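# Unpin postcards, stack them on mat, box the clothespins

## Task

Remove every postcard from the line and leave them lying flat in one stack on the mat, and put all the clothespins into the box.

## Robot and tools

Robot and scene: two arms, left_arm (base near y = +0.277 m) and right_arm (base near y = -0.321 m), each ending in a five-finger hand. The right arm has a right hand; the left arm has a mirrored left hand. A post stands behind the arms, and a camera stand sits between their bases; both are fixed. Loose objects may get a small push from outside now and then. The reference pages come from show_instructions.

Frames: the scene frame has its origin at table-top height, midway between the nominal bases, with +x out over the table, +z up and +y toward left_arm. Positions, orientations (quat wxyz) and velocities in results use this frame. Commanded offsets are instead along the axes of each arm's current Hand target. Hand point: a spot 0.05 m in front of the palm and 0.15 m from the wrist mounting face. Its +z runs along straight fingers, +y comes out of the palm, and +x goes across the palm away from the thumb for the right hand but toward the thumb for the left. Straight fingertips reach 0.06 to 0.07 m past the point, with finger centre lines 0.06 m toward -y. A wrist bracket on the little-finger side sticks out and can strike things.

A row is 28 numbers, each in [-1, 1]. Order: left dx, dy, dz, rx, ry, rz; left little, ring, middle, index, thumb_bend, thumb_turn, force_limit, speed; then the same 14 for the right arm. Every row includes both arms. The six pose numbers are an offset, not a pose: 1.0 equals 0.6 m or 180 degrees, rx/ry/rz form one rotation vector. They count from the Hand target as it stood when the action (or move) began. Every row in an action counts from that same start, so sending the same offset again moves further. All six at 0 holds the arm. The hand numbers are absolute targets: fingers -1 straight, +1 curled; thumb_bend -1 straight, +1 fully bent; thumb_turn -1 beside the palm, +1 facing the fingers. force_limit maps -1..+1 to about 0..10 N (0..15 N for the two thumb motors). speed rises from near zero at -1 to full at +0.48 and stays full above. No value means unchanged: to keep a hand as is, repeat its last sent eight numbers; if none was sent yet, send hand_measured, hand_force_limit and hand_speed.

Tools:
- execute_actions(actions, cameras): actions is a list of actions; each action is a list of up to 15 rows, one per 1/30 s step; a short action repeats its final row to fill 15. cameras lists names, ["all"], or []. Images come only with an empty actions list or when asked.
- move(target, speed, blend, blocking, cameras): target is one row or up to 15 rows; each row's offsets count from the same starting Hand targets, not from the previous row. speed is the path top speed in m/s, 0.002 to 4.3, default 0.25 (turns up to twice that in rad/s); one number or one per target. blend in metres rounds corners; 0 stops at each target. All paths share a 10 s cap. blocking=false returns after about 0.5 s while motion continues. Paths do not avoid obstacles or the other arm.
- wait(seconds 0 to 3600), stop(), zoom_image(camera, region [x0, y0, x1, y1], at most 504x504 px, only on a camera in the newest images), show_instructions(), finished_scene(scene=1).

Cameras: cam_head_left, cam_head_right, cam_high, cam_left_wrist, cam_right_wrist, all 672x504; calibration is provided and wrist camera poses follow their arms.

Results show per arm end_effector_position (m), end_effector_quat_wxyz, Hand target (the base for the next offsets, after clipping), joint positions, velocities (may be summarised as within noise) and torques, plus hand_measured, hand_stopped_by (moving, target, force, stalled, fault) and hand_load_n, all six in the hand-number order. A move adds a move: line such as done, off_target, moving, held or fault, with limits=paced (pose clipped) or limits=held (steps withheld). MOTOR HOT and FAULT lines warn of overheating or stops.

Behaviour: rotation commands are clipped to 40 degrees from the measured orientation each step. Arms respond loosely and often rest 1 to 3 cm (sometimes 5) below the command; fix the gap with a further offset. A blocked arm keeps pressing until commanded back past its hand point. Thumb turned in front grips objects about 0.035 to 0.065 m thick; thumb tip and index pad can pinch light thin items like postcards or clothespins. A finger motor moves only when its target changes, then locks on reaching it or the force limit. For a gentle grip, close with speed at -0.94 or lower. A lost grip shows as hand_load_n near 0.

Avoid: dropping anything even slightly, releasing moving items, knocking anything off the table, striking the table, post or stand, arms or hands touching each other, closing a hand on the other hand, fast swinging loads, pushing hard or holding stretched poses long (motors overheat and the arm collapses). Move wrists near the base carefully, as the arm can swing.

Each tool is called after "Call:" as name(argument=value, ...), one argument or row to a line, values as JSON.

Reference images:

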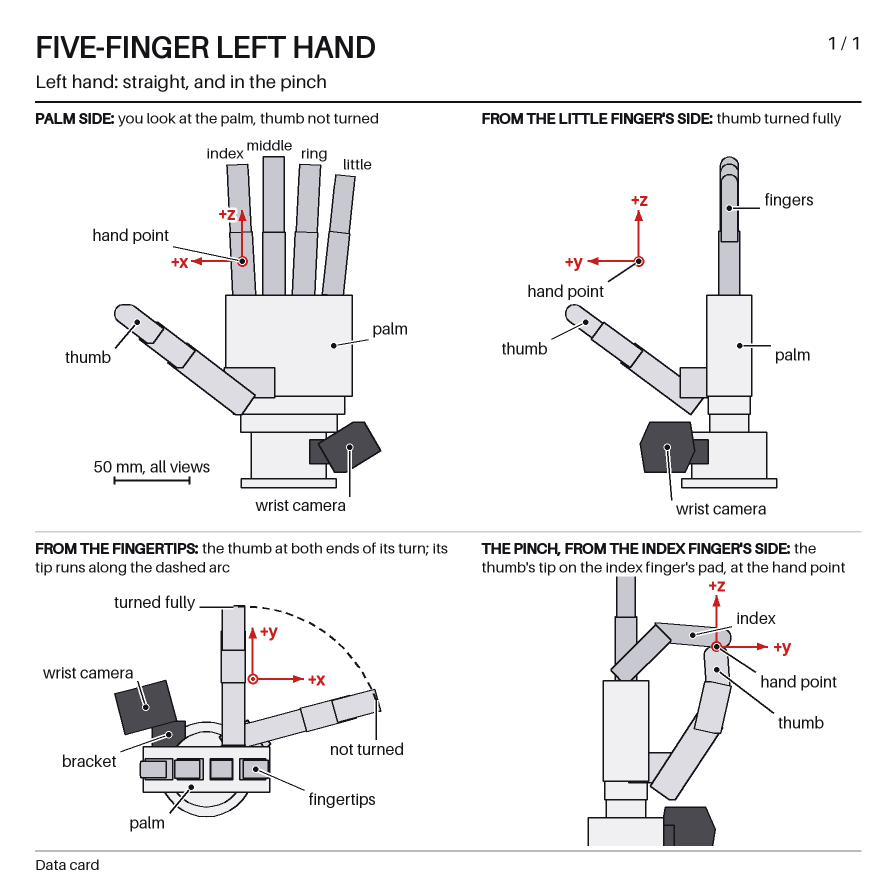

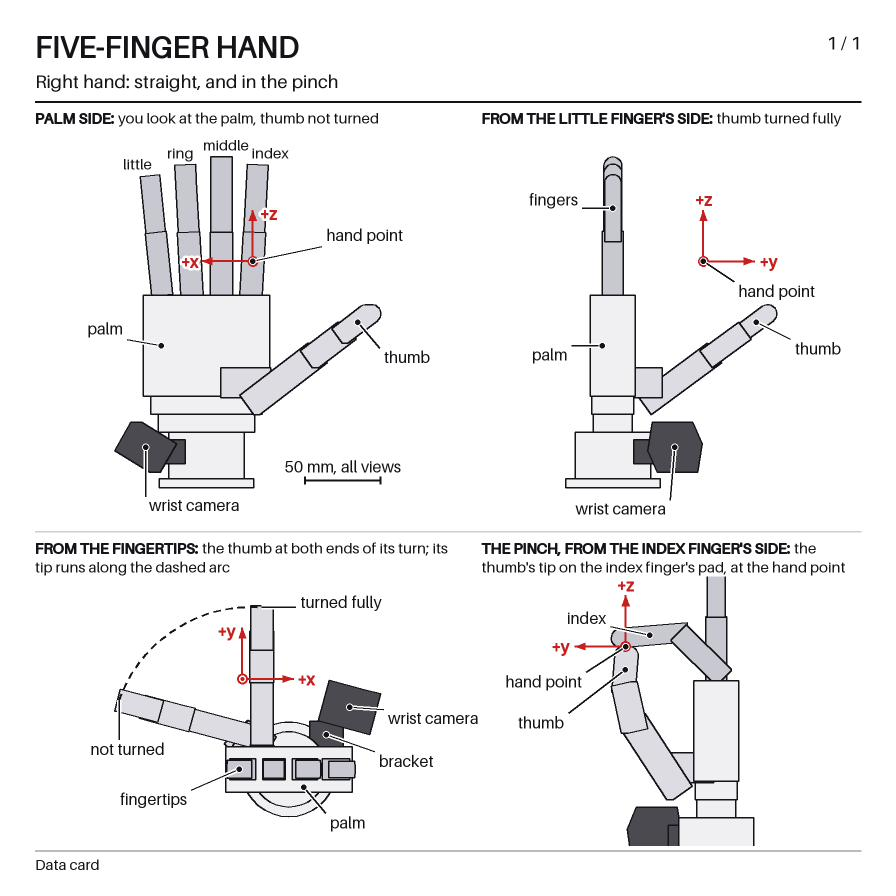

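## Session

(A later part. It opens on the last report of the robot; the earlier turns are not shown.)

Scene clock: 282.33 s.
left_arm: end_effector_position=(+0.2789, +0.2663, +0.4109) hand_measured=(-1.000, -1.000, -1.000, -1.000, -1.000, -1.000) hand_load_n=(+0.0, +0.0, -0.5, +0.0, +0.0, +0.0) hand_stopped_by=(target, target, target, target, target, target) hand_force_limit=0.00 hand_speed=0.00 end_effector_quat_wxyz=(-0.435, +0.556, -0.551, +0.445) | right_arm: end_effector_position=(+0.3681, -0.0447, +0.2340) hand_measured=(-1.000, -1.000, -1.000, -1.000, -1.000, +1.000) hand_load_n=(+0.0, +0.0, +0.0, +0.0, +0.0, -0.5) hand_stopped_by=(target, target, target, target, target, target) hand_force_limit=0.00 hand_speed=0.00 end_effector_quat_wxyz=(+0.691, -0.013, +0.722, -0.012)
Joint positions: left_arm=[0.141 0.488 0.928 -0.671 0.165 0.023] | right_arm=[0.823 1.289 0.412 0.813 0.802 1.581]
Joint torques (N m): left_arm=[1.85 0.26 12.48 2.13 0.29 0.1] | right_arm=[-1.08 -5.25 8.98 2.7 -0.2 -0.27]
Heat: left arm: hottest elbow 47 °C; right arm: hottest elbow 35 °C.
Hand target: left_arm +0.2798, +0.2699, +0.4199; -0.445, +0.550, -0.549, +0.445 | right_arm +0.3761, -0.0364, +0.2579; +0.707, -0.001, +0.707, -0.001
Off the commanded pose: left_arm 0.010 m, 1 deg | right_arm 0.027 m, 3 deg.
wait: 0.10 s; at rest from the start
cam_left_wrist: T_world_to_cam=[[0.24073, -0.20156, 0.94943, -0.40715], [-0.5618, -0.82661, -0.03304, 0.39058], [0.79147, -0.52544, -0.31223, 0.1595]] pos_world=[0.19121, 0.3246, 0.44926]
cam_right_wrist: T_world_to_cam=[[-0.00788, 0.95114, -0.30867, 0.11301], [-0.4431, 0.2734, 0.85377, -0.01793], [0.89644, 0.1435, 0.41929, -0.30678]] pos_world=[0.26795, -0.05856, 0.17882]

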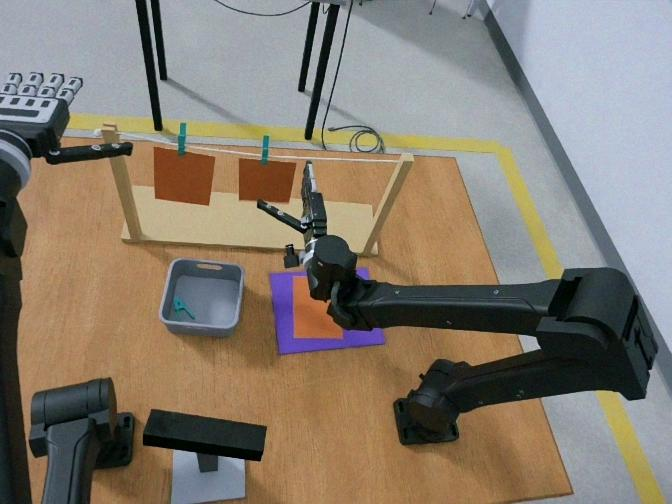

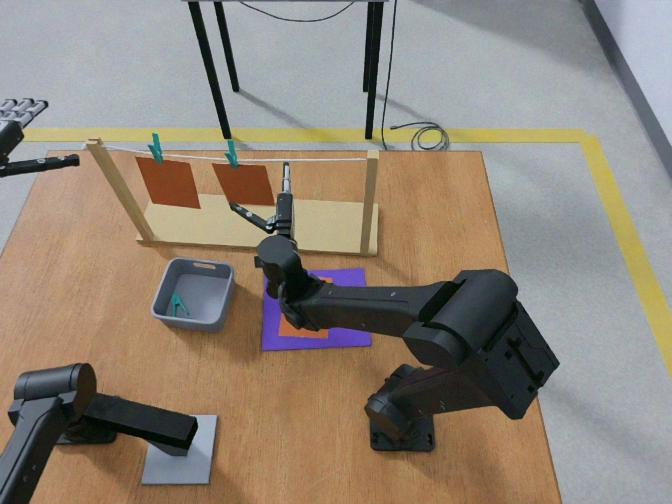

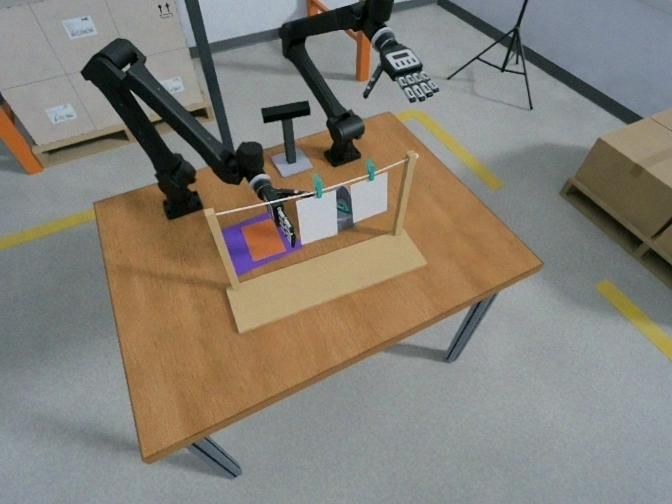

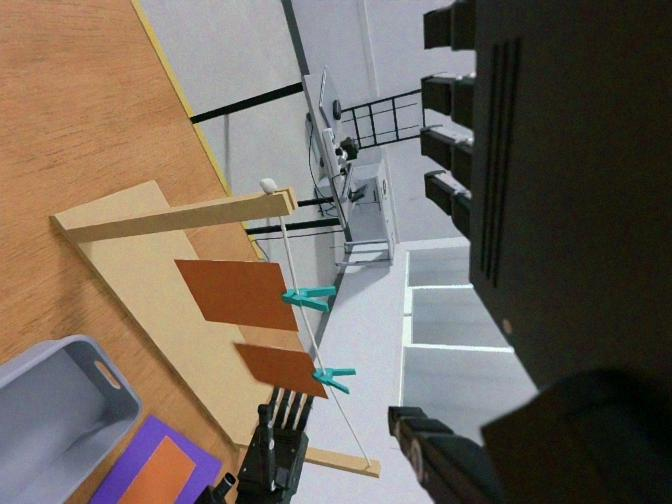

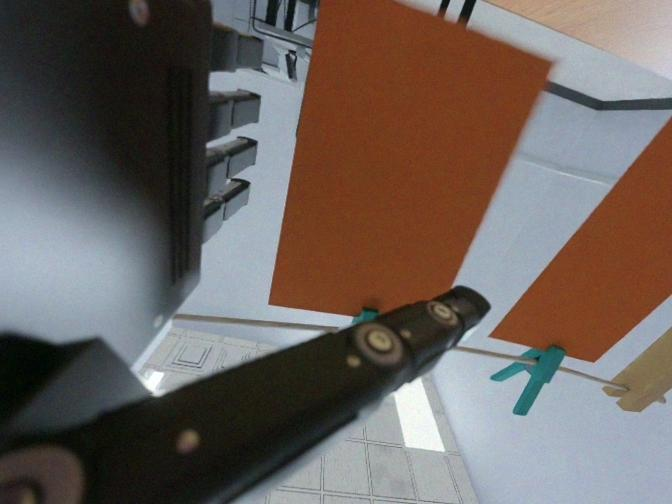

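Call:
execute_actions(
  actions=[
    [[0,0,0,0,0,0,-1,-1,-1,-1,-1,-1,0,0,0,0.010,0,0,0,0,-1,-1,-1,-1,-1,1,0,0]],
    [[0,0,0,0,0,0,-1,-1,-1,-1,-1,-1,0,0,0,0,0,0,0,0,-0.4,-0.4,-0.4,-0.4,-0.4,1,-0.2,-0.3]],
  ],
  cameras=["cam_right_wrist","cam_head_right"],
)

Call:
execute_actions(
  actions=[
    [[0,0,0,0,0,0,-1,-1,-1,-1,-1,-1,0,0,0,0,0,0,0,0,-0.05,-0.05,-0.05,-0.05,-0.35,1,-0.6,-0.6]],
  ],
  cameras=["cam_right_wrist","cam_high"],
)

Scene clock: 284.07 s.
left_arm: end_effector_position=(+0.2789, +0.2663, +0.4109) hand_measured=(-1.000, -1.000, -1.000, -1.000, -1.000, -1.000) hand_load_n=(+0.0, +0.0, +0.0, +0.0, +0.0, +0.0) hand_stopped_by=(target, target, target, target, target, target) hand_force_limit=0.00 hand_speed=0.00 end_effector_quat_wxyz=(-0.435, +0.556, -0.551, +0.445) | right_arm: end_effector_position=(+0.3692, -0.0407, +0.2345) hand_measured=(-0.400, -0.400, -0.400, -0.400, -0.400, +1.000) hand_load_n=(+0.0, +0.0, +0.0, +0.0, +0.0, +0.0) hand_stopped_by=(target, target, target, target, target, target) hand_force_limit=-0.20 hand_speed=-0.30 end_effector_quat_wxyz=(+0.691, -0.013, +0.722, -0.012)
Joint positions: left_arm=[0.141 0.488 0.928 -0.671 0.165 0.023] | right_arm=[0.829 1.298 0.421 0.813 0.807 1.581]
Joint torques (N m): left_arm=[1.96 1.55 12.52 2.13 0.3 0.12] | right_arm=[-0.56 -5.13 9.11 2.73 0.14 -0.25]
Heat: left arm: hottest elbow 47 °C; right arm: hottest elbow 34 °C.
Hand target: left_arm +0.2798, +0.2699, +0.4199; -0.445, +0.550, -0.549, +0.445 | right_arm +0.3761, -0.0303, +0.2580; +0.707, -0.001, +0.707, -0.001
Off the commanded pose: left_arm 0.010 m, 1 deg | right_arm 0.027 m, 3 deg.
Step readings (end_effector_position of left_arm | right_arm):
0: (+0.2789, +0.2663, +0.4109) | (+0.3681, -0.0447, +0.2340)
1: (+0.2789, +0.2663, +0.4109) | (+0.3681, -0.0447, +0.2340)
2: (+0.2789, +0.2663, +0.4109) | (+0.3682, -0.0443, +0.2342)
4: (+0.2789, +0.2663, +0.4109) | (+0.3684, -0.0435, +0.2343)
8: (+0.2789, +0.2663, +0.4109) | (+0.3690, -0.0409, +0.2343)
15: (+0.2789, +0.2663, +0.4109) | (+0.3692, -0.0407, +0.2345)
16: (+0.2789, +0.2663, +0.4109) | (+0.3692, -0.0407, +0.2345)
17: (+0.2789, +0.2663, +0.4109) | (+0.3692, -0.0407, +0.2345)
19: (+0.2789, +0.2663, +0.4109) | (+0.3692, -0.0407, +0.2345)
23: (+0.2789, +0.2663, +0.4109) | (+0.3693, -0.0410, +0.2345)
30: (+0.2789, +0.2663, +0.4109) | (+0.3693, -0.0410, +0.2345)
cam_right_wrist: T_world_to_cam=[[-0.00885, 0.95115, -0.3086, 0.10981], [-0.44381, 0.27282, 0.85358, -0.01872], [0.89608, 0.14451, 0.41972, -0.30844]] pos_world=[0.26905, -0.05476, 0.17932]
Images, in order (width x height): cam_head_right 672x504, cam_right_wrist 672x504.

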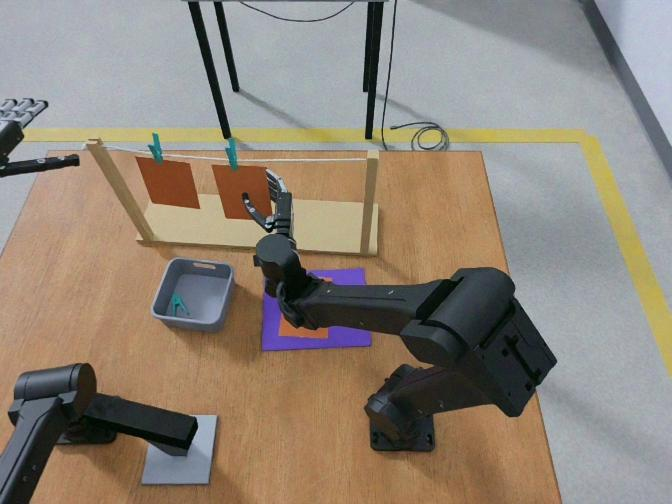

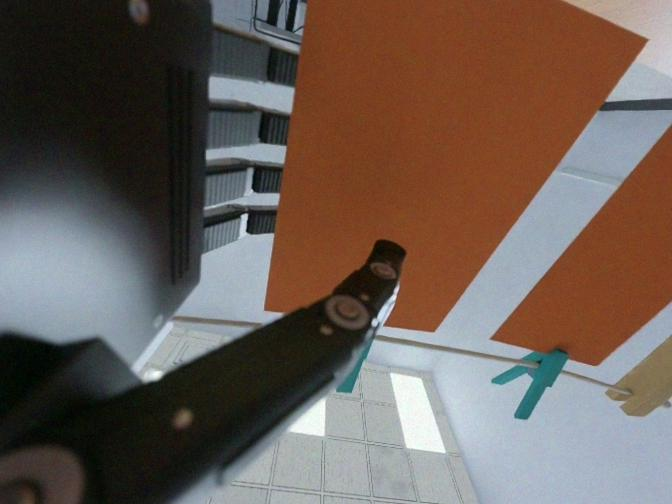

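Scene clock: 284.87 s.
left_arm: end_effector_position=(+0.2789, +0.2663, +0.4109) hand_measured=(-1.000, -1.000, -1.000, -1.000, -1.000, -1.000) hand_load_n=(+0.0, +0.0, +0.0, +0.0, +0.0, +0.0) hand_stopped_by=(target, target, target, target, target, target) hand_force_limit=0.00 hand_speed=0.00 end_effector_quat_wxyz=(-0.435, +0.556, -0.551, +0.445) | right_arm: end_effector_position=(+0.3693, -0.0410, +0.2345) hand_measured=(-0.050, -0.050, -0.050, -0.050, -0.350, +1.000) hand_load_n=(+0.0, +0.0, +0.0, +0.0, +0.0, +0.0) hand_stopped_by=(target, target, target, target, target, target) hand_force_limit=-0.60 hand_speed=-0.60 end_effector_quat_wxyz=(+0.692, -0.012, +0.722, -0.012)
Joint positions: left_arm=[0.141 0.488 0.928 -0.671 0.165 0.023] | right_arm=[0.829 1.298 0.421 0.813 0.809 1.581]
Joint torques (N m): left_arm=[0.67 0.85 12.55 2.11 0.32 0.13] | right_arm=[-0.56 -5.13 9.11 2.73 0.14 -0.25]
Heat: left arm: hottest elbow 47 °C; right arm: hottest elbow 34 °C.
Hand target: left_arm +0.2798, +0.2699, +0.4199; -0.445, +0.550, -0.549, +0.445 | right_arm +0.3761, -0.0303, +0.2580; +0.707, -0.001, +0.707, -0.001
Off the commanded pose: left_arm 0.010 m, 1 deg | right_arm 0.027 m, 3 deg.
Step readings (end_effector_position of left_arm | right_arm):
0: (+0.2789, +0.2663, +0.4109) | (+0.3692, -0.0407, +0.2345)
1: (+0.2789, +0.2663, +0.4109) | (+0.3692, -0.0407, +0.2345)
2: (+0.2789, +0.2663, +0.4109) | (+0.3692, -0.0407, +0.2345)
4: (+0.2789, +0.2663, +0.4109) | (+0.3693, -0.0410, +0.2345)
8: (+0.2789, +0.2663, +0.4109) | (+0.3693, -0.0410, +0.2345)
15: (+0.2789, +0.2663, +0.4109) | (+0.3693, -0.0410, +0.2345)
cam_right_wrist: T_world_to_cam=[[-0.00737, 0.95113, -0.30869, 0.10962], [-0.44349, 0.27357, 0.85351, -0.01865], [0.89625, 0.14319, 0.4198, -0.30863]] pos_world=[0.26915, -0.05497, 0.17932]
Images, in order (width x height): cam_high 672x504, cam_right_wrist 672x504.

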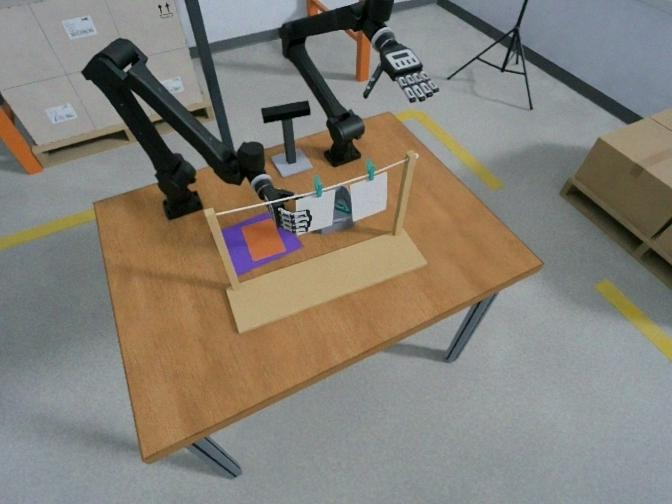

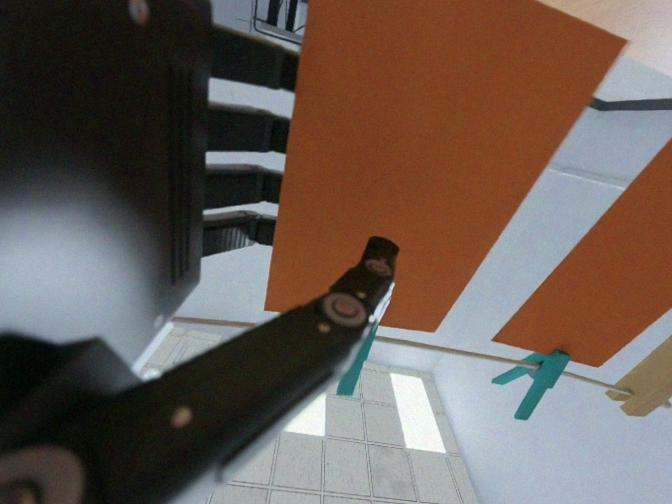

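Call:
execute_actions(
  actions=[
    [[0,0,0,0,0,0,-1,-1,-1,-1,-1,-1,0,0,0,0,0,0,0,0,0.15,0.15,0.15,0.15,0.1,1,-0.6,-0.7]],
    [[0,0,0,0,0,0,-1,-1,-1,-1,-1,-1,0,0,0,0,0,0,0,0,0.15,0.15,0.15,0.15,0.1,1,-0.6,-0.7]],
  ],
  cameras=["cam_right_wrist","cam_high"],
)

Call:
wait(
  seconds=0.5,
)

Scene clock: 286.40 s.
left_arm: end_effector_position=(+0.2789, +0.2663, +0.4109) hand_measured=(-1.000, -1.000, -1.000, -1.000, -1.000, -1.000) hand_load_n=(+0.0, +0.0, +0.0, +0.0, +0.0, +0.0) hand_stopped_by=(target, target, target, target, target, target) hand_force_limit=0.00 hand_speed=0.00 end_effector_quat_wxyz=(-0.435, +0.556, -0.551, +0.445) | right_arm: end_effector_position=(+0.3693, -0.0410, +0.2345) hand_measured=(+0.150, +0.150, +0.150, +0.150, +0.100, +1.000) hand_load_n=(+0.0, +0.0, +0.0, +0.0, +0.0, -0.5) hand_stopped_by=(target, target, target, target, target, target) hand_force_limit=-0.60 hand_speed=-0.70 end_effector_quat_wxyz=(+0.692, -0.012, +0.722, -0.012)
Joint positions: left_arm=[0.141 0.488 0.928 -0.671 0.165 0.023] | right_arm=[0.829 1.298 0.421 0.813 0.809 1.581]
Joint torques (N m): left_arm=[1.61 0.79 12.45 2.17 0.26 0.04] | right_arm=[-0.56 -5.13 9.1 2.73 0.14 -0.25]
Heat: left arm: hottest elbow 47 °C; right arm: hottest elbow 34 °C.
Hand target: left_arm +0.2798, +0.2699, +0.4199; -0.445, +0.550, -0.549, +0.445 | right_arm +0.3761, -0.0303, +0.2580; +0.707, -0.001, +0.707, -0.001
Off the commanded pose: left_arm 0.010 m, 1 deg | right_arm 0.027 m, 3 deg.
Step readings (end_effector_position of left_arm | right_arm):
0: (+0.2789, +0.2663, +0.4109) | (+0.3693, -0.0410, +0.2345)
1: (+0.2789, +0.2663, +0.4109) | (+0.3693, -0.0410, +0.2345)
2: (+0.2789, +0.2663, +0.4109) | (+0.3693, -0.0410, +0.2345)
4: (+0.2789, +0.2663, +0.4109) | (+0.3693, -0.0410, +0.2345)
8: (+0.2789, +0.2663, +0.4109) | (+0.3693, -0.0410, +0.2345)
15: (+0.2789, +0.2663, +0.4109) | (+0.3693, -0.0410, +0.2345)
16: (+0.2789, +0.2663, +0.4109) | (+0.3693, -0.0410, +0.2345)
17: (+0.2789, +0.2663, +0.4109) | (+0.3693, -0.0410, +0.2345)
19: (+0.2789, +0.2663, +0.4109) | (+0.3693, -0.0410, +0.2345)
23: (+0.2789, +0.2663, +0.4109) | (+0.3693, -0.0410, +0.2345)
30: (+0.2789, +0.2663, +0.4109) | (+0.3693, -0.0410, +0.2345)
cam_right_wrist: T_world_to_cam=[[-0.00737, 0.95113, -0.30869, 0.10962], [-0.44349, 0.27357, 0.85351, -0.01865], [0.89625, 0.14319, 0.4198, -0.30863]] pos_world=[0.26915, -0.05497, 0.17932]
Images, in order (width x height): cam_high 672x504, cam_right_wrist 672x504.

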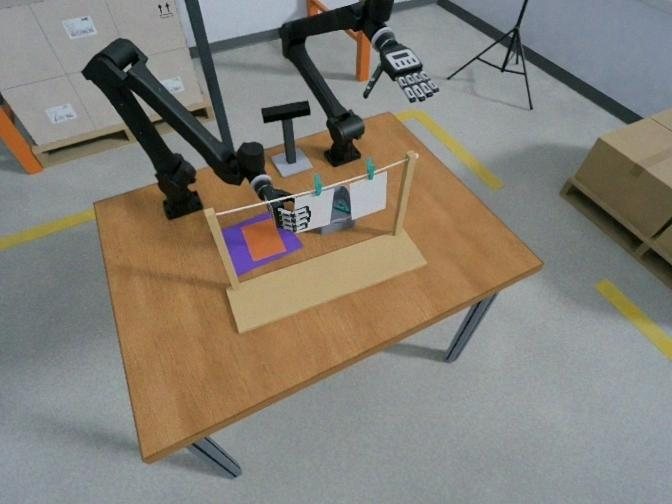

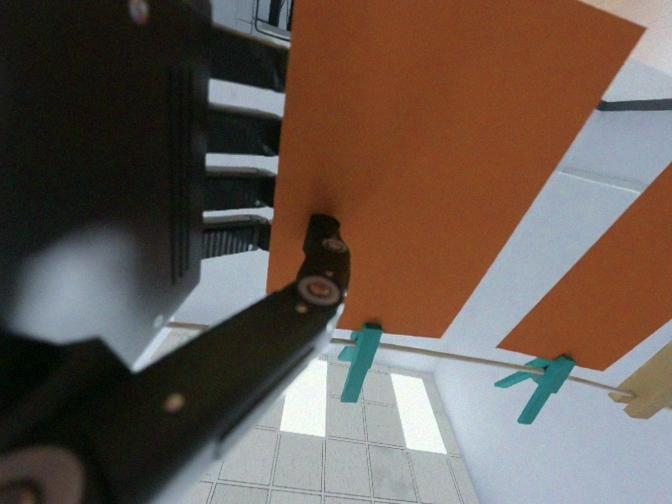

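Scene clock: 286.90 s.
left_arm: end_effector_position=(+0.2789, +0.2663, +0.4109) hand_measured=(-1.000, -1.000, -1.000, -1.000, -1.000, -1.000) hand_load_n=(+0.0, +0.0, -0.5, +0.0, +0.0, -0.5) hand_stopped_by=(target, target, target, target, target, target) hand_force_limit=0.00 hand_speed=0.00 end_effector_quat_wxyz=(-0.435, +0.556, -0.551, +0.445) | right_arm: end_effector_position=(+0.3693, -0.0410, +0.2345) hand_measured=(+0.150, +0.150, +0.150, +0.150, +0.100, +1.000) hand_load_n=(+0.0, +0.0, +0.0, +0.0, +0.0, +0.0) hand_stopped_by=(target, target, target, target, target, target) hand_force_limit=-0.60 hand_speed=-0.70 end_effector_quat_wxyz=(+0.692, -0.012, +0.722, -0.012)
Joint positions: left_arm=[0.141 0.488 0.928 -0.671 0.165 0.023] | right_arm=[0.829 1.298 0.421 0.813 0.809 1.581]
Joint torques (N m): left_arm=[1.79 1.14 12.45 2.17 0.25 0.11] | right_arm=[-0.56 -5.13 9.1 2.73 0.14 -0.25]
Heat: left arm: hottest elbow 47 °C; right arm: hottest elbow 34 °C.
Hand target: left_arm +0.2798, +0.2699, +0.4199; -0.445, +0.550, -0.549, +0.445 | right_arm +0.3761, -0.0303, +0.2580; +0.707, -0.001, +0.707, -0.001
Off the commanded pose: left_arm 0.010 m, 1 deg | right_arm 0.027 m, 3 deg.
wait: 0.50 s; at rest by 0.17 s

Call:
execute_actions(
  actions=[
    [[0,0,0,0,0,0,-1,-1,-1,-1,-1,-1,0,0,0,0,0,0,0,0,0.3,0.3,0.3,0.35,0.1,1,-0.6,-0.8]],
    [[0,0,0,0,0,0,-1,-1,-1,-1,-1,-1,0,0,0,0,0,0,0,0,0.3,0.3,0.3,0.35,0.1,1,-0.6,-0.8]],
  ],
  cameras=["cam_right_wrist","cam_high"],
)

Scene clock: 288.40 s.
left_arm: end_effector_position=(+0.2789, +0.2663, +0.4109) hand_measured=(-1.000, -1.000, -1.000, -1.000, -1.000, -1.000) hand_load_n=(+0.0, +0.0, +0.0, +0.0, +0.0, +0.0) hand_stopped_by=(target, target, target, target, target, target) hand_force_limit=0.00 hand_speed=0.00 end_effector_quat_wxyz=(-0.435, +0.556, -0.551, +0.445) | right_arm: end_effector_position=(+0.3698, -0.0405, +0.2362) hand_measured=(+0.300, +0.238, +0.204, +0.204, +0.100, +1.000) hand_load_n=(+0.5, +1.5, +2.5, +2.0, +1.0, -0.5) hand_stopped_by=(target, force, force, force, target, target) hand_force_limit=-0.60 hand_speed=-0.80 end_effector_quat_wxyz=(+0.693, -0.011, +0.721, -0.011)
Joint positions: left_arm=[0.141 0.488 0.928 -0.671 0.165 0.023] | right_arm=[0.829 1.298 0.424 0.815 0.809 1.581]
Joint torques (N m): left_arm=[2.14 0.38 12.6 1.98 0.27 0.11] | right_arm=[-0.62 -5.07 8.94 2.67 0.11 -0.25]
Heat: left arm: hottest elbow 47 °C; right arm: hottest elbow 34 °C.
Hand target: left_arm +0.2798, +0.2699, +0.4199; -0.445, +0.550, -0.549, +0.445 | right_arm +0.3760, -0.0304, +0.2579; +0.707, -0.001, +0.707, -0.001
Off the commanded pose: left_arm 0.010 m, 1 deg | right_arm 0.025 m, 3 deg.
Step readings (end_effector_position of left_arm | right_arm):
0: (+0.2789, +0.2663, +0.4109) | (+0.3693, -0.0410, +0.2345)
1: (+0.2789, +0.2663, +0.4109) | (+0.3693, -0.0410, +0.2345)
2: (+0.2789, +0.2663, +0.4109) | (+0.3693, -0.0410, +0.2345)
4: (+0.2789, +0.2663, +0.4109) | (+0.3693, -0.0410, +0.2345)
8: (+0.2789, +0.2663, +0.4109) | (+0.3696, -0.0407, +0.2357)
15: (+0.2789, +0.2663, +0.4109) | (+0.3698, -0.0405, +0.2362)
16: (+0.2789, +0.2663, +0.4109) | (+0.3698, -0.0405, +0.2362)
17: (+0.2789, +0.2663, +0.4109) | (+0.3698, -0.0405, +0.2362)
19: (+0.2789, +0.2663, +0.4109) | (+0.3698, -0.0405, +0.2362)
23: (+0.2789, +0.2663, +0.4109) | (+0.3698, -0.0405, +0.2362)
30: (+0.2789, +0.2663, +0.4109) | (+0.3698, -0.0405, +0.2362)
cam_right_wrist: T_world_to_cam=[[-0.00651, 0.95207, -0.30581, 0.10869], [-0.44598, 0.27095, 0.85304, -0.01916], [0.89502, 0.14194, 0.42284, -0.31015]] pos_world=[0.26975, -0.05426, 0.18072]
Images, in order (width x height): cam_high 672x504, cam_right_wrist 672x504.

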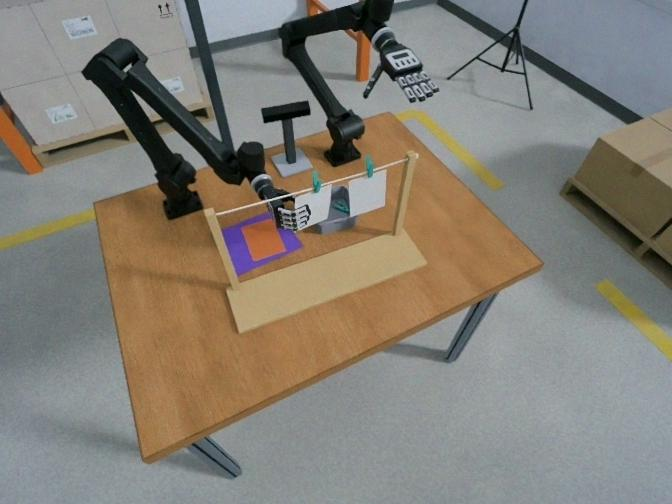

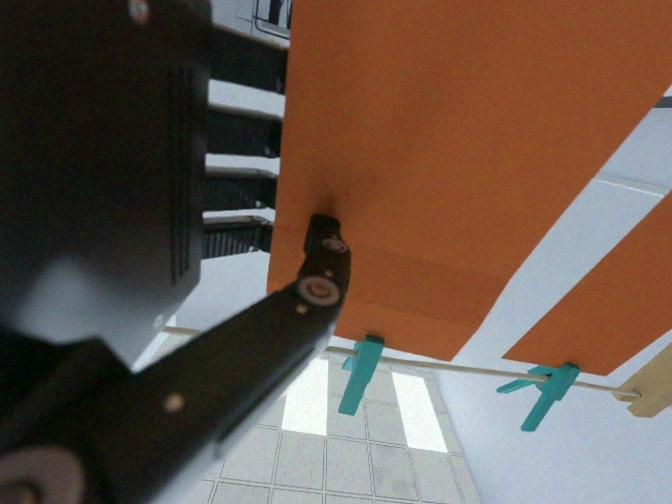

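Call:
move(
  target=[
    [0.4817,-0.0388,0.1025,-0.1333,0,0,-1,-1,-0.45,-0.45,-0.35,1,0,0,0,0,0.01,0,0,0,0.2,0.2,0.2,0.35,0.1,1,-0.6,-0.8],
  ],
  speed=0.15,
  cameras=["all"],
)

Scene clock: 292.63 s.
left_arm: end_effector_position=(+0.3436, -0.0133, +0.4040) hand_measured=(-1.000, -1.000, -0.450, -0.450, -0.350, +1.000) hand_load_n=(+0.0, +0.0, +0.0, +0.0, +0.0, +0.0) hand_stopped_by=(target, target, target, target, target, target) hand_force_limit=0.00 hand_speed=0.00 end_effector_quat_wxyz=(-0.319, +0.631, -0.640, +0.301) | right_arm: end_effector_position=(+0.3724, -0.0393, +0.2353) hand_measured=(+0.200, +0.200, +0.200, +0.204, +0.100, +1.000) hand_load_n=(+0.0, +0.5, +1.0, +1.5, +0.5, -0.5) hand_stopped_by=(target, target, target, force, target, target) hand_force_limit=-0.60 hand_speed=-0.80 end_effector_quat_wxyz=(+0.692, -0.010, +0.722, -0.014)
Joint positions: left_arm=[-0.817 1.227 1.542 -1.165 -0.613 -0.543] | right_arm=[0.829 1.309 0.432 0.817 0.815 1.581]
Joint torques (N m): left_arm=[0.5 -8.41 15.82 0.9 -0.46 -0.05] | right_arm=[-1.55 -5.13 9.1 2.69 -0.27 -0.25]
Heat: left arm: hottest elbow 47 °C; right arm: hottest elbow 35 °C.
Hand target: left_arm +0.3449, -0.0191, +0.4299; -0.321, +0.630, -0.630, +0.321 | right_arm +0.3821, -0.0303, +0.2578; +0.707, -0.001, +0.707, -0.001
Off the commanded pose: left_arm 0.027 m, 3 deg | right_arm 0.026 m, 3 deg.
move: off_target (left_arm, right_arm)
cam_left_wrist: T_world_to_cam=[[0.61709, -0.23702, 0.75035, -0.52192], [-0.52723, -0.83241, 0.17066, 0.10131], [0.58415, -0.50091, -0.63864, 0.16275]] pos_world=[0.28042, 0.04215, 0.47826]
cam_right_wrist: T_world_to_cam=[[-0.00095, 0.95159, -0.30736, 0.10558], [-0.44335, 0.2751, 0.85309, -0.01832], [0.89635, 0.13708, 0.42163, -0.31269]] pos_world=[0.27226, -0.05257, 0.17992]

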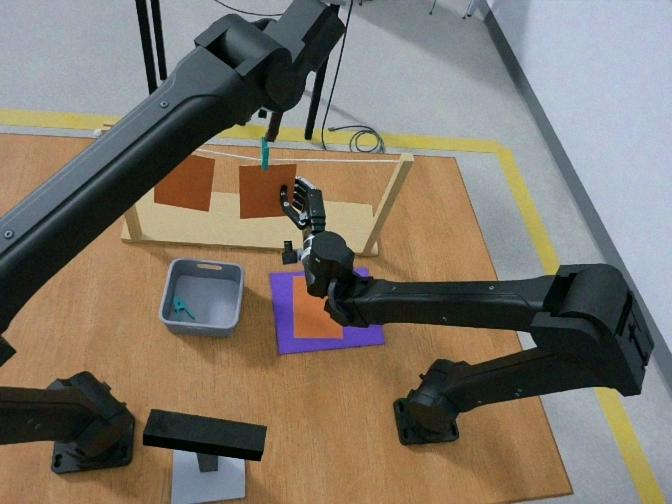

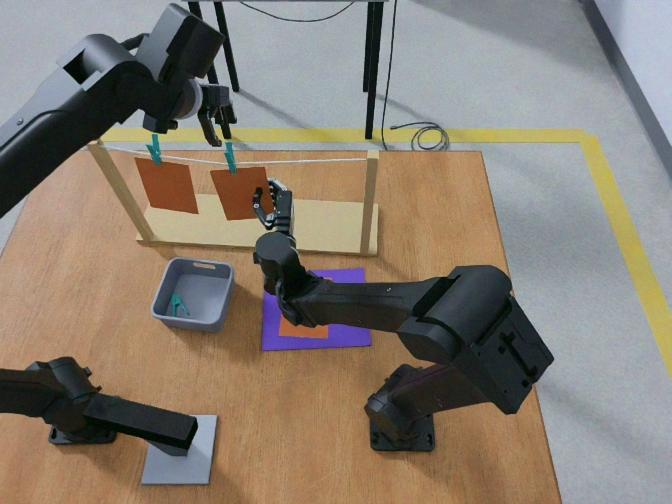

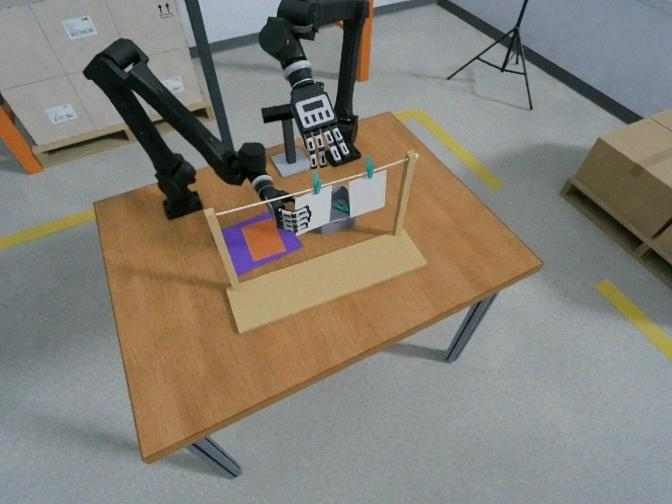

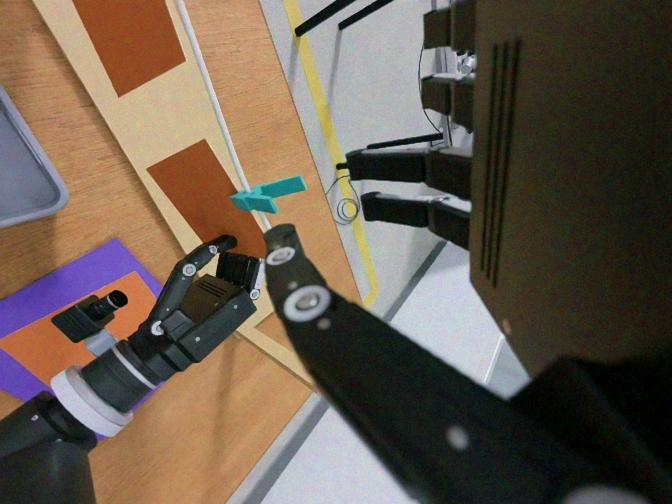

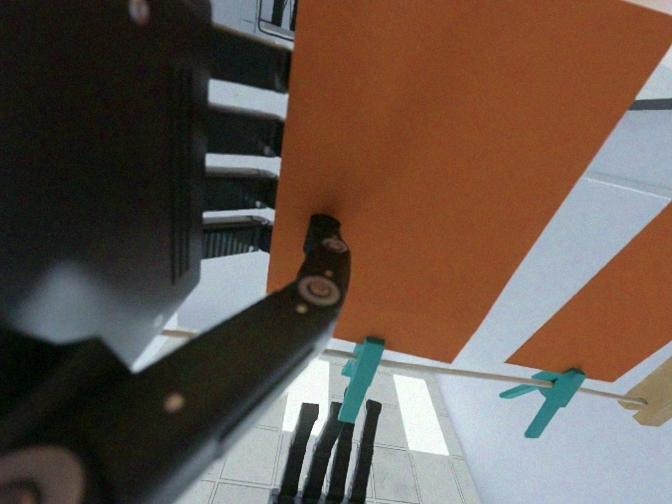

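Call:
zoom_image(
  camera="cam_high",
  region=[270, 140, 400, 250],
)

Call:
zoom_image(
  camera="cam_left_wrist",
  region=[180, 120, 380, 270],
)

Scaled by 3.877 from the camera's image (finer frame: 960x720).

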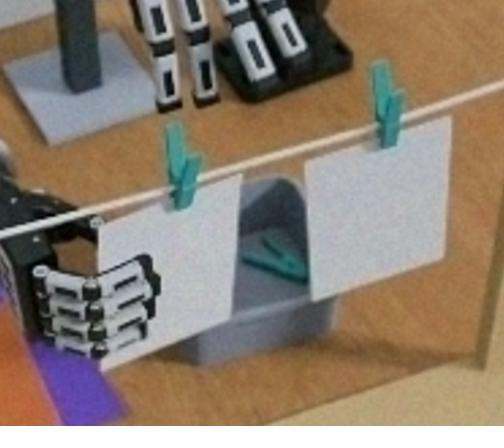

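Scaled by 2.520 from the camera's image (finer frame: 960x720).

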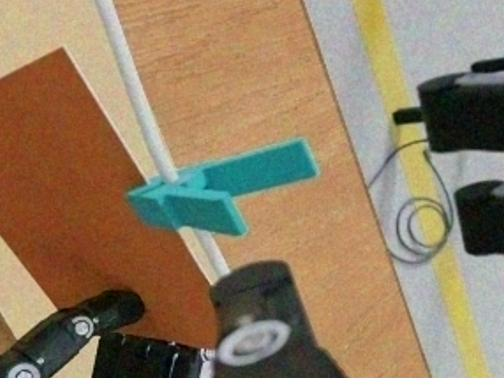

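Call:
zoom_image(
  camera="cam_head_right",
  region=[130, 110, 300, 240],
)

Call:
zoom_image(
  camera="cam_right_wrist",
  region=[200, 280, 672, 504],
)

Scaled by 2.965 from the camera's image (finer frame: 960x720).

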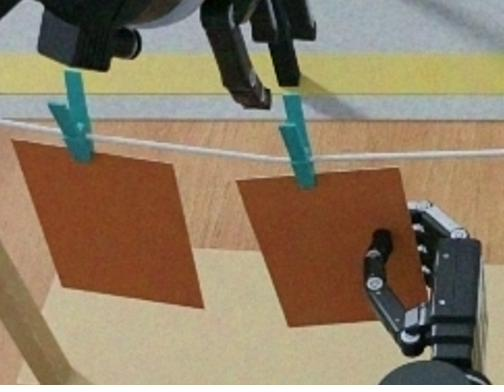

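Scaled by 1.068 from the camera's image (finer frame: 960x720).

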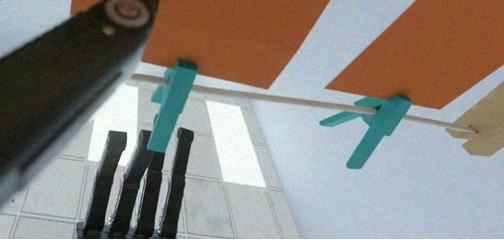

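Call:
move(
  target=[
    [-0.0167,-0.0117,0.0162,0,0.1467,-0.2023,-1,-1,-0.45,-0.45,-0.35,1,0,0,0,0,0,0,0,0,0.2,0.2,0.2,0.35,0.1,1,-0.6,-0.8],
  ],
  speed=0.2,
  cameras=["all"],
)

Scene clock: 300.00 s.
left_arm: end_effector_position=(+0.3536, -0.0121, +0.4209) hand_measured=(-1.000, -1.000, -0.450, -0.450, -0.350, +1.000) hand_load_n=(+0.0, +0.0, +0.0, +0.0, +0.0, +0.0) hand_stopped_by=(target, target, target, target, target, target) hand_force_limit=0.00 hand_speed=0.00 end_effector_quat_wxyz=(-0.059, +0.707, -0.472, +0.523) | right_arm: end_effector_position=(+0.3724, -0.0393, +0.2353) hand_measured=(+0.200, +0.200, +0.200, +0.204, +0.100, +1.000) hand_load_n=(+0.0, +0.0, +0.5, +1.5, +0.5, -0.5) hand_stopped_by=(target, target, target, force, target, target) hand_force_limit=-0.60 hand_speed=-0.80 end_effector_quat_wxyz=(+0.692, -0.010, +0.722, -0.014)
Joint positions: left_arm=[-0.544 0.98 1.171 -0.654 -0.039 -0.89] | right_arm=[0.829 1.309 0.432 0.817 0.815 1.581]
Joint torques (N m): left_arm=[0.79 -5.66 11.18 2.78 0.18 -0.06] | right_arm=[-1.55 -5.13 9.1 2.7 -0.27 -0.25]
Heat: left arm: hottest elbow 48 °C; right arm: hottest elbow 35 °C.
Hand target: left_arm +0.3569, -0.0091, +0.4298; -0.056, +0.705, -0.459, +0.538 | right_arm +0.3821, -0.0303, +0.2578; +0.707, -0.001, +0.707, -0.001
Off the commanded pose: left_arm 0.010 m, 2 deg | right_arm 0.026 m, 3 deg.
move: done
cam_left_wrist: T_world_to_cam=[[0.6109, 0.36785, 0.70107, -0.51026], [-0.52371, -0.47634, 0.70628, -0.11777], [0.59375, -0.79862, -0.09835, -0.06613]] pos_world=[0.2893, 0.07878, 0.4344]
cam_right_wrist: T_world_to_cam=[[-0.00095, 0.95159, -0.30736, 0.10558], [-0.44335, 0.2751, 0.85309, -0.01832], [0.89635, 0.13708, 0.42163, -0.31269]] pos_world=[0.27226, -0.05257, 0.17992]

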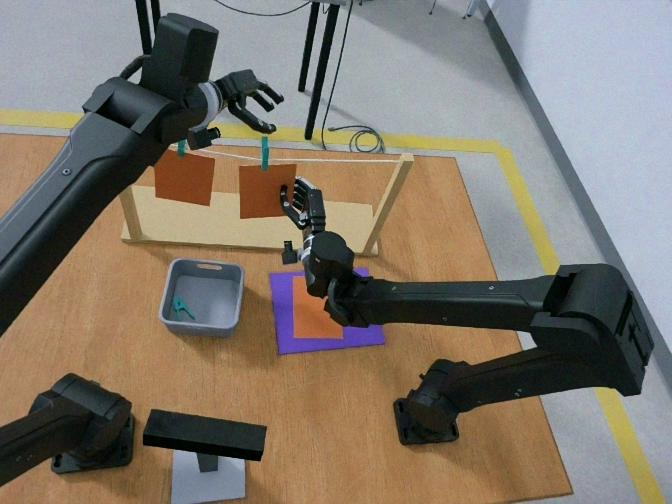

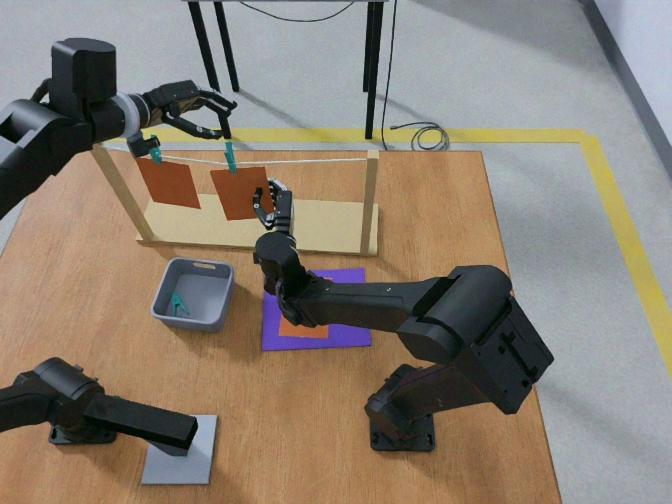

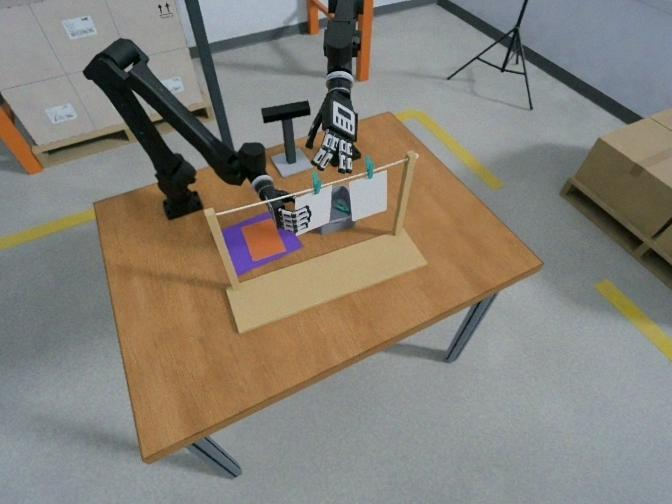

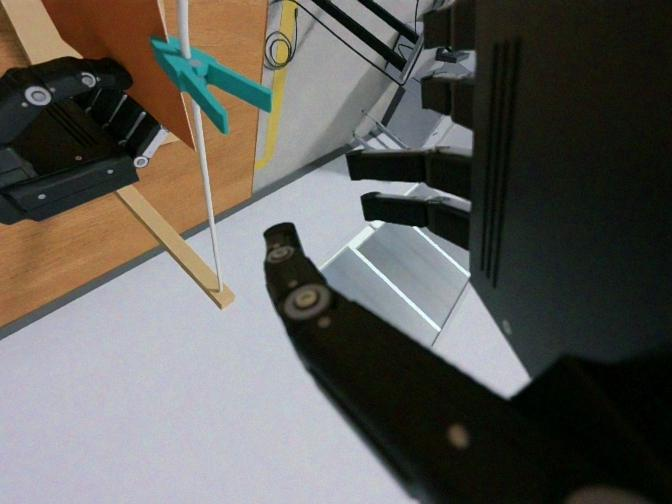

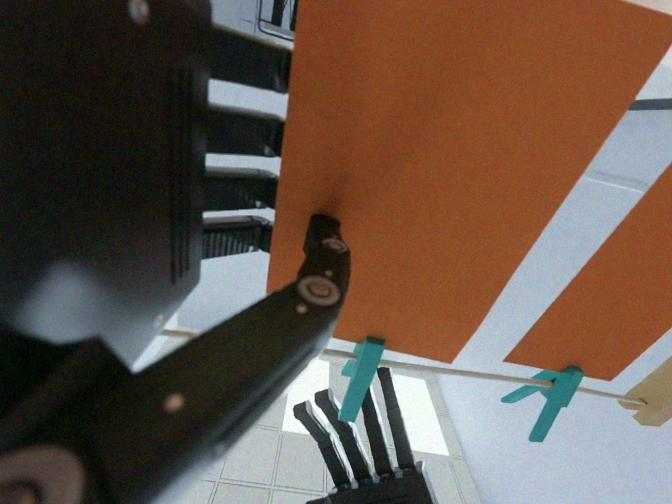

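Call:
move(
  target=[
    [-0.0707,0.0533,0.0469,0,0,0,-1,-1,-0.45,-0.45,-0.35,1,0,0,0,0,0,0,0,0,0.2,0.2,0.2,0.35,0.1,1,-0.6,-0.8],
  ],
  speed=0.08,
  cameras=["all"],
)

Scene clock: 301.63 s.
left_arm: end_effector_position=(+0.3569, -0.0127, +0.3598) hand_measured=(-1.000, -1.000, -0.450, -0.450, -0.350, +1.000) hand_load_n=(+0.0, +0.0, +0.0, +0.0, +0.0, +0.0) hand_stopped_by=(target, target, target, target, target, target) hand_force_limit=0.00 hand_speed=0.00 end_effector_quat_wxyz=(-0.057, +0.708, -0.472, +0.522) | right_arm: end_effector_position=(+0.3724, -0.0393, +0.2353) hand_measured=(+0.200, +0.200, +0.200, +0.204, +0.100, +1.000) hand_load_n=(+0.0, +0.0, +0.5, +1.5, +0.5, -0.5) hand_stopped_by=(target, target, target, force, target, target) hand_force_limit=-0.60 hand_speed=-0.80 end_effector_quat_wxyz=(+0.692, -0.010, +0.722, -0.014)
Joint positions: left_arm=[-0.54 0.97 1.005 -0.499 -0.034 -0.891] | right_arm=[0.829 1.309 0.432 0.817 0.815 1.581]
Joint torques (N m): left_arm=[1.26 -6.07 11.54 2.85 0.24 -0.06] | right_arm=[-1.55 -5.13 9.1 2.7 -0.27 -0.26]
Heat: left arm: hottest elbow 48 °C; right arm: hottest elbow 35 °C.
Hand target: left_arm +0.3609, -0.0090, +0.3700; -0.056, +0.705, -0.459, +0.538 | right_arm +0.3821, -0.0303, +0.2578; +0.707, -0.001, +0.707, -0.001
Off the commanded pose: left_arm 0.011 m, 2 deg | right_arm 0.026 m, 3 deg.
move: off_target (left_arm)
cam_left_wrist: T_world_to_cam=[[0.61287, 0.36974, 0.69835, -0.46882], [-0.52111, -0.47525, 0.70894, -0.07498], [0.59401, -0.7984, -0.09859, -0.07467]] pos_world=[0.29261, 0.07809, 0.37319]
cam_right_wrist: T_world_to_cam=[[-0.00095, 0.95159, -0.30736, 0.10558], [-0.44335, 0.2751, 0.85309, -0.01832], [0.89635, 0.13708, 0.42163, -0.31269]] pos_world=[0.27226, -0.05257, 0.17992]

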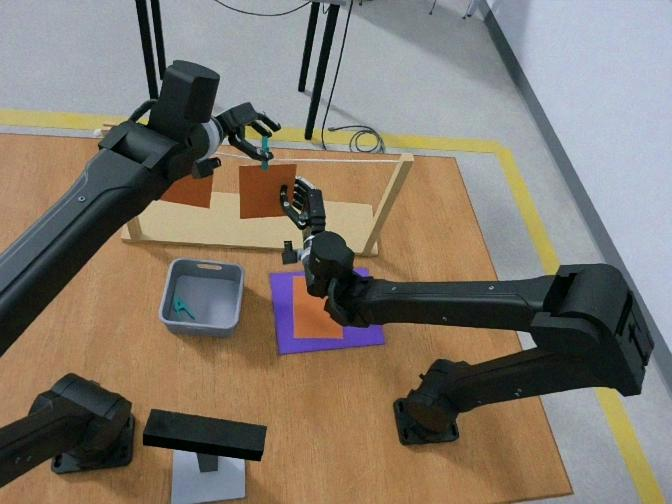

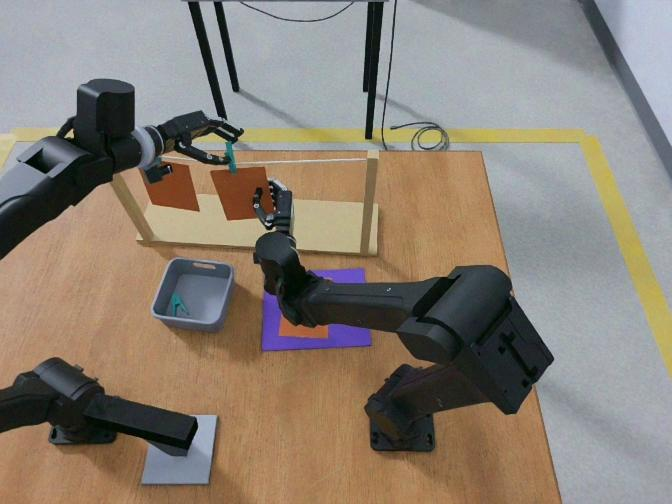

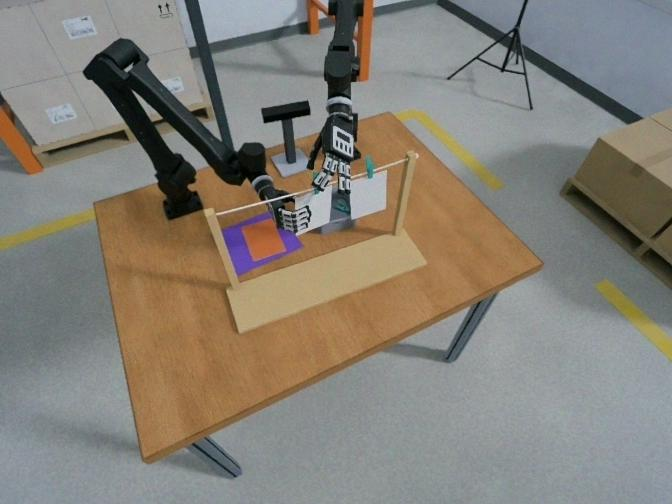

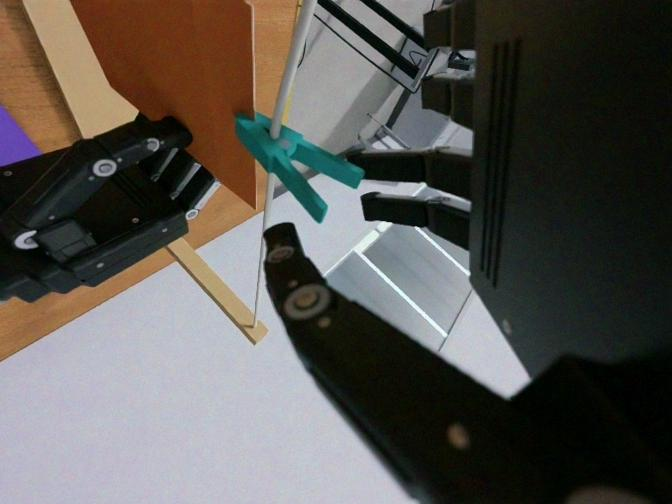

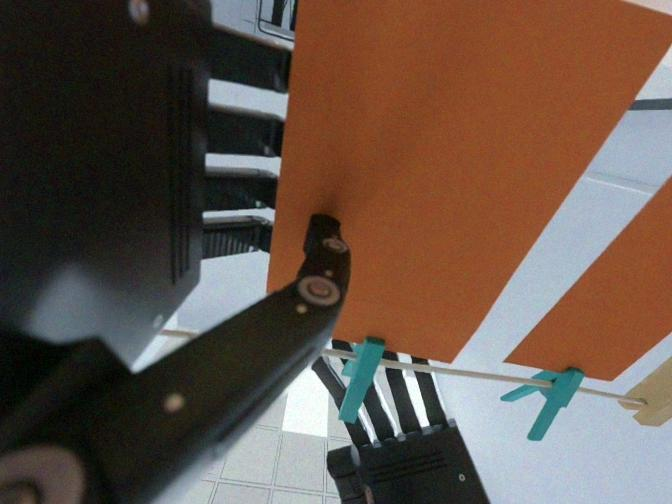

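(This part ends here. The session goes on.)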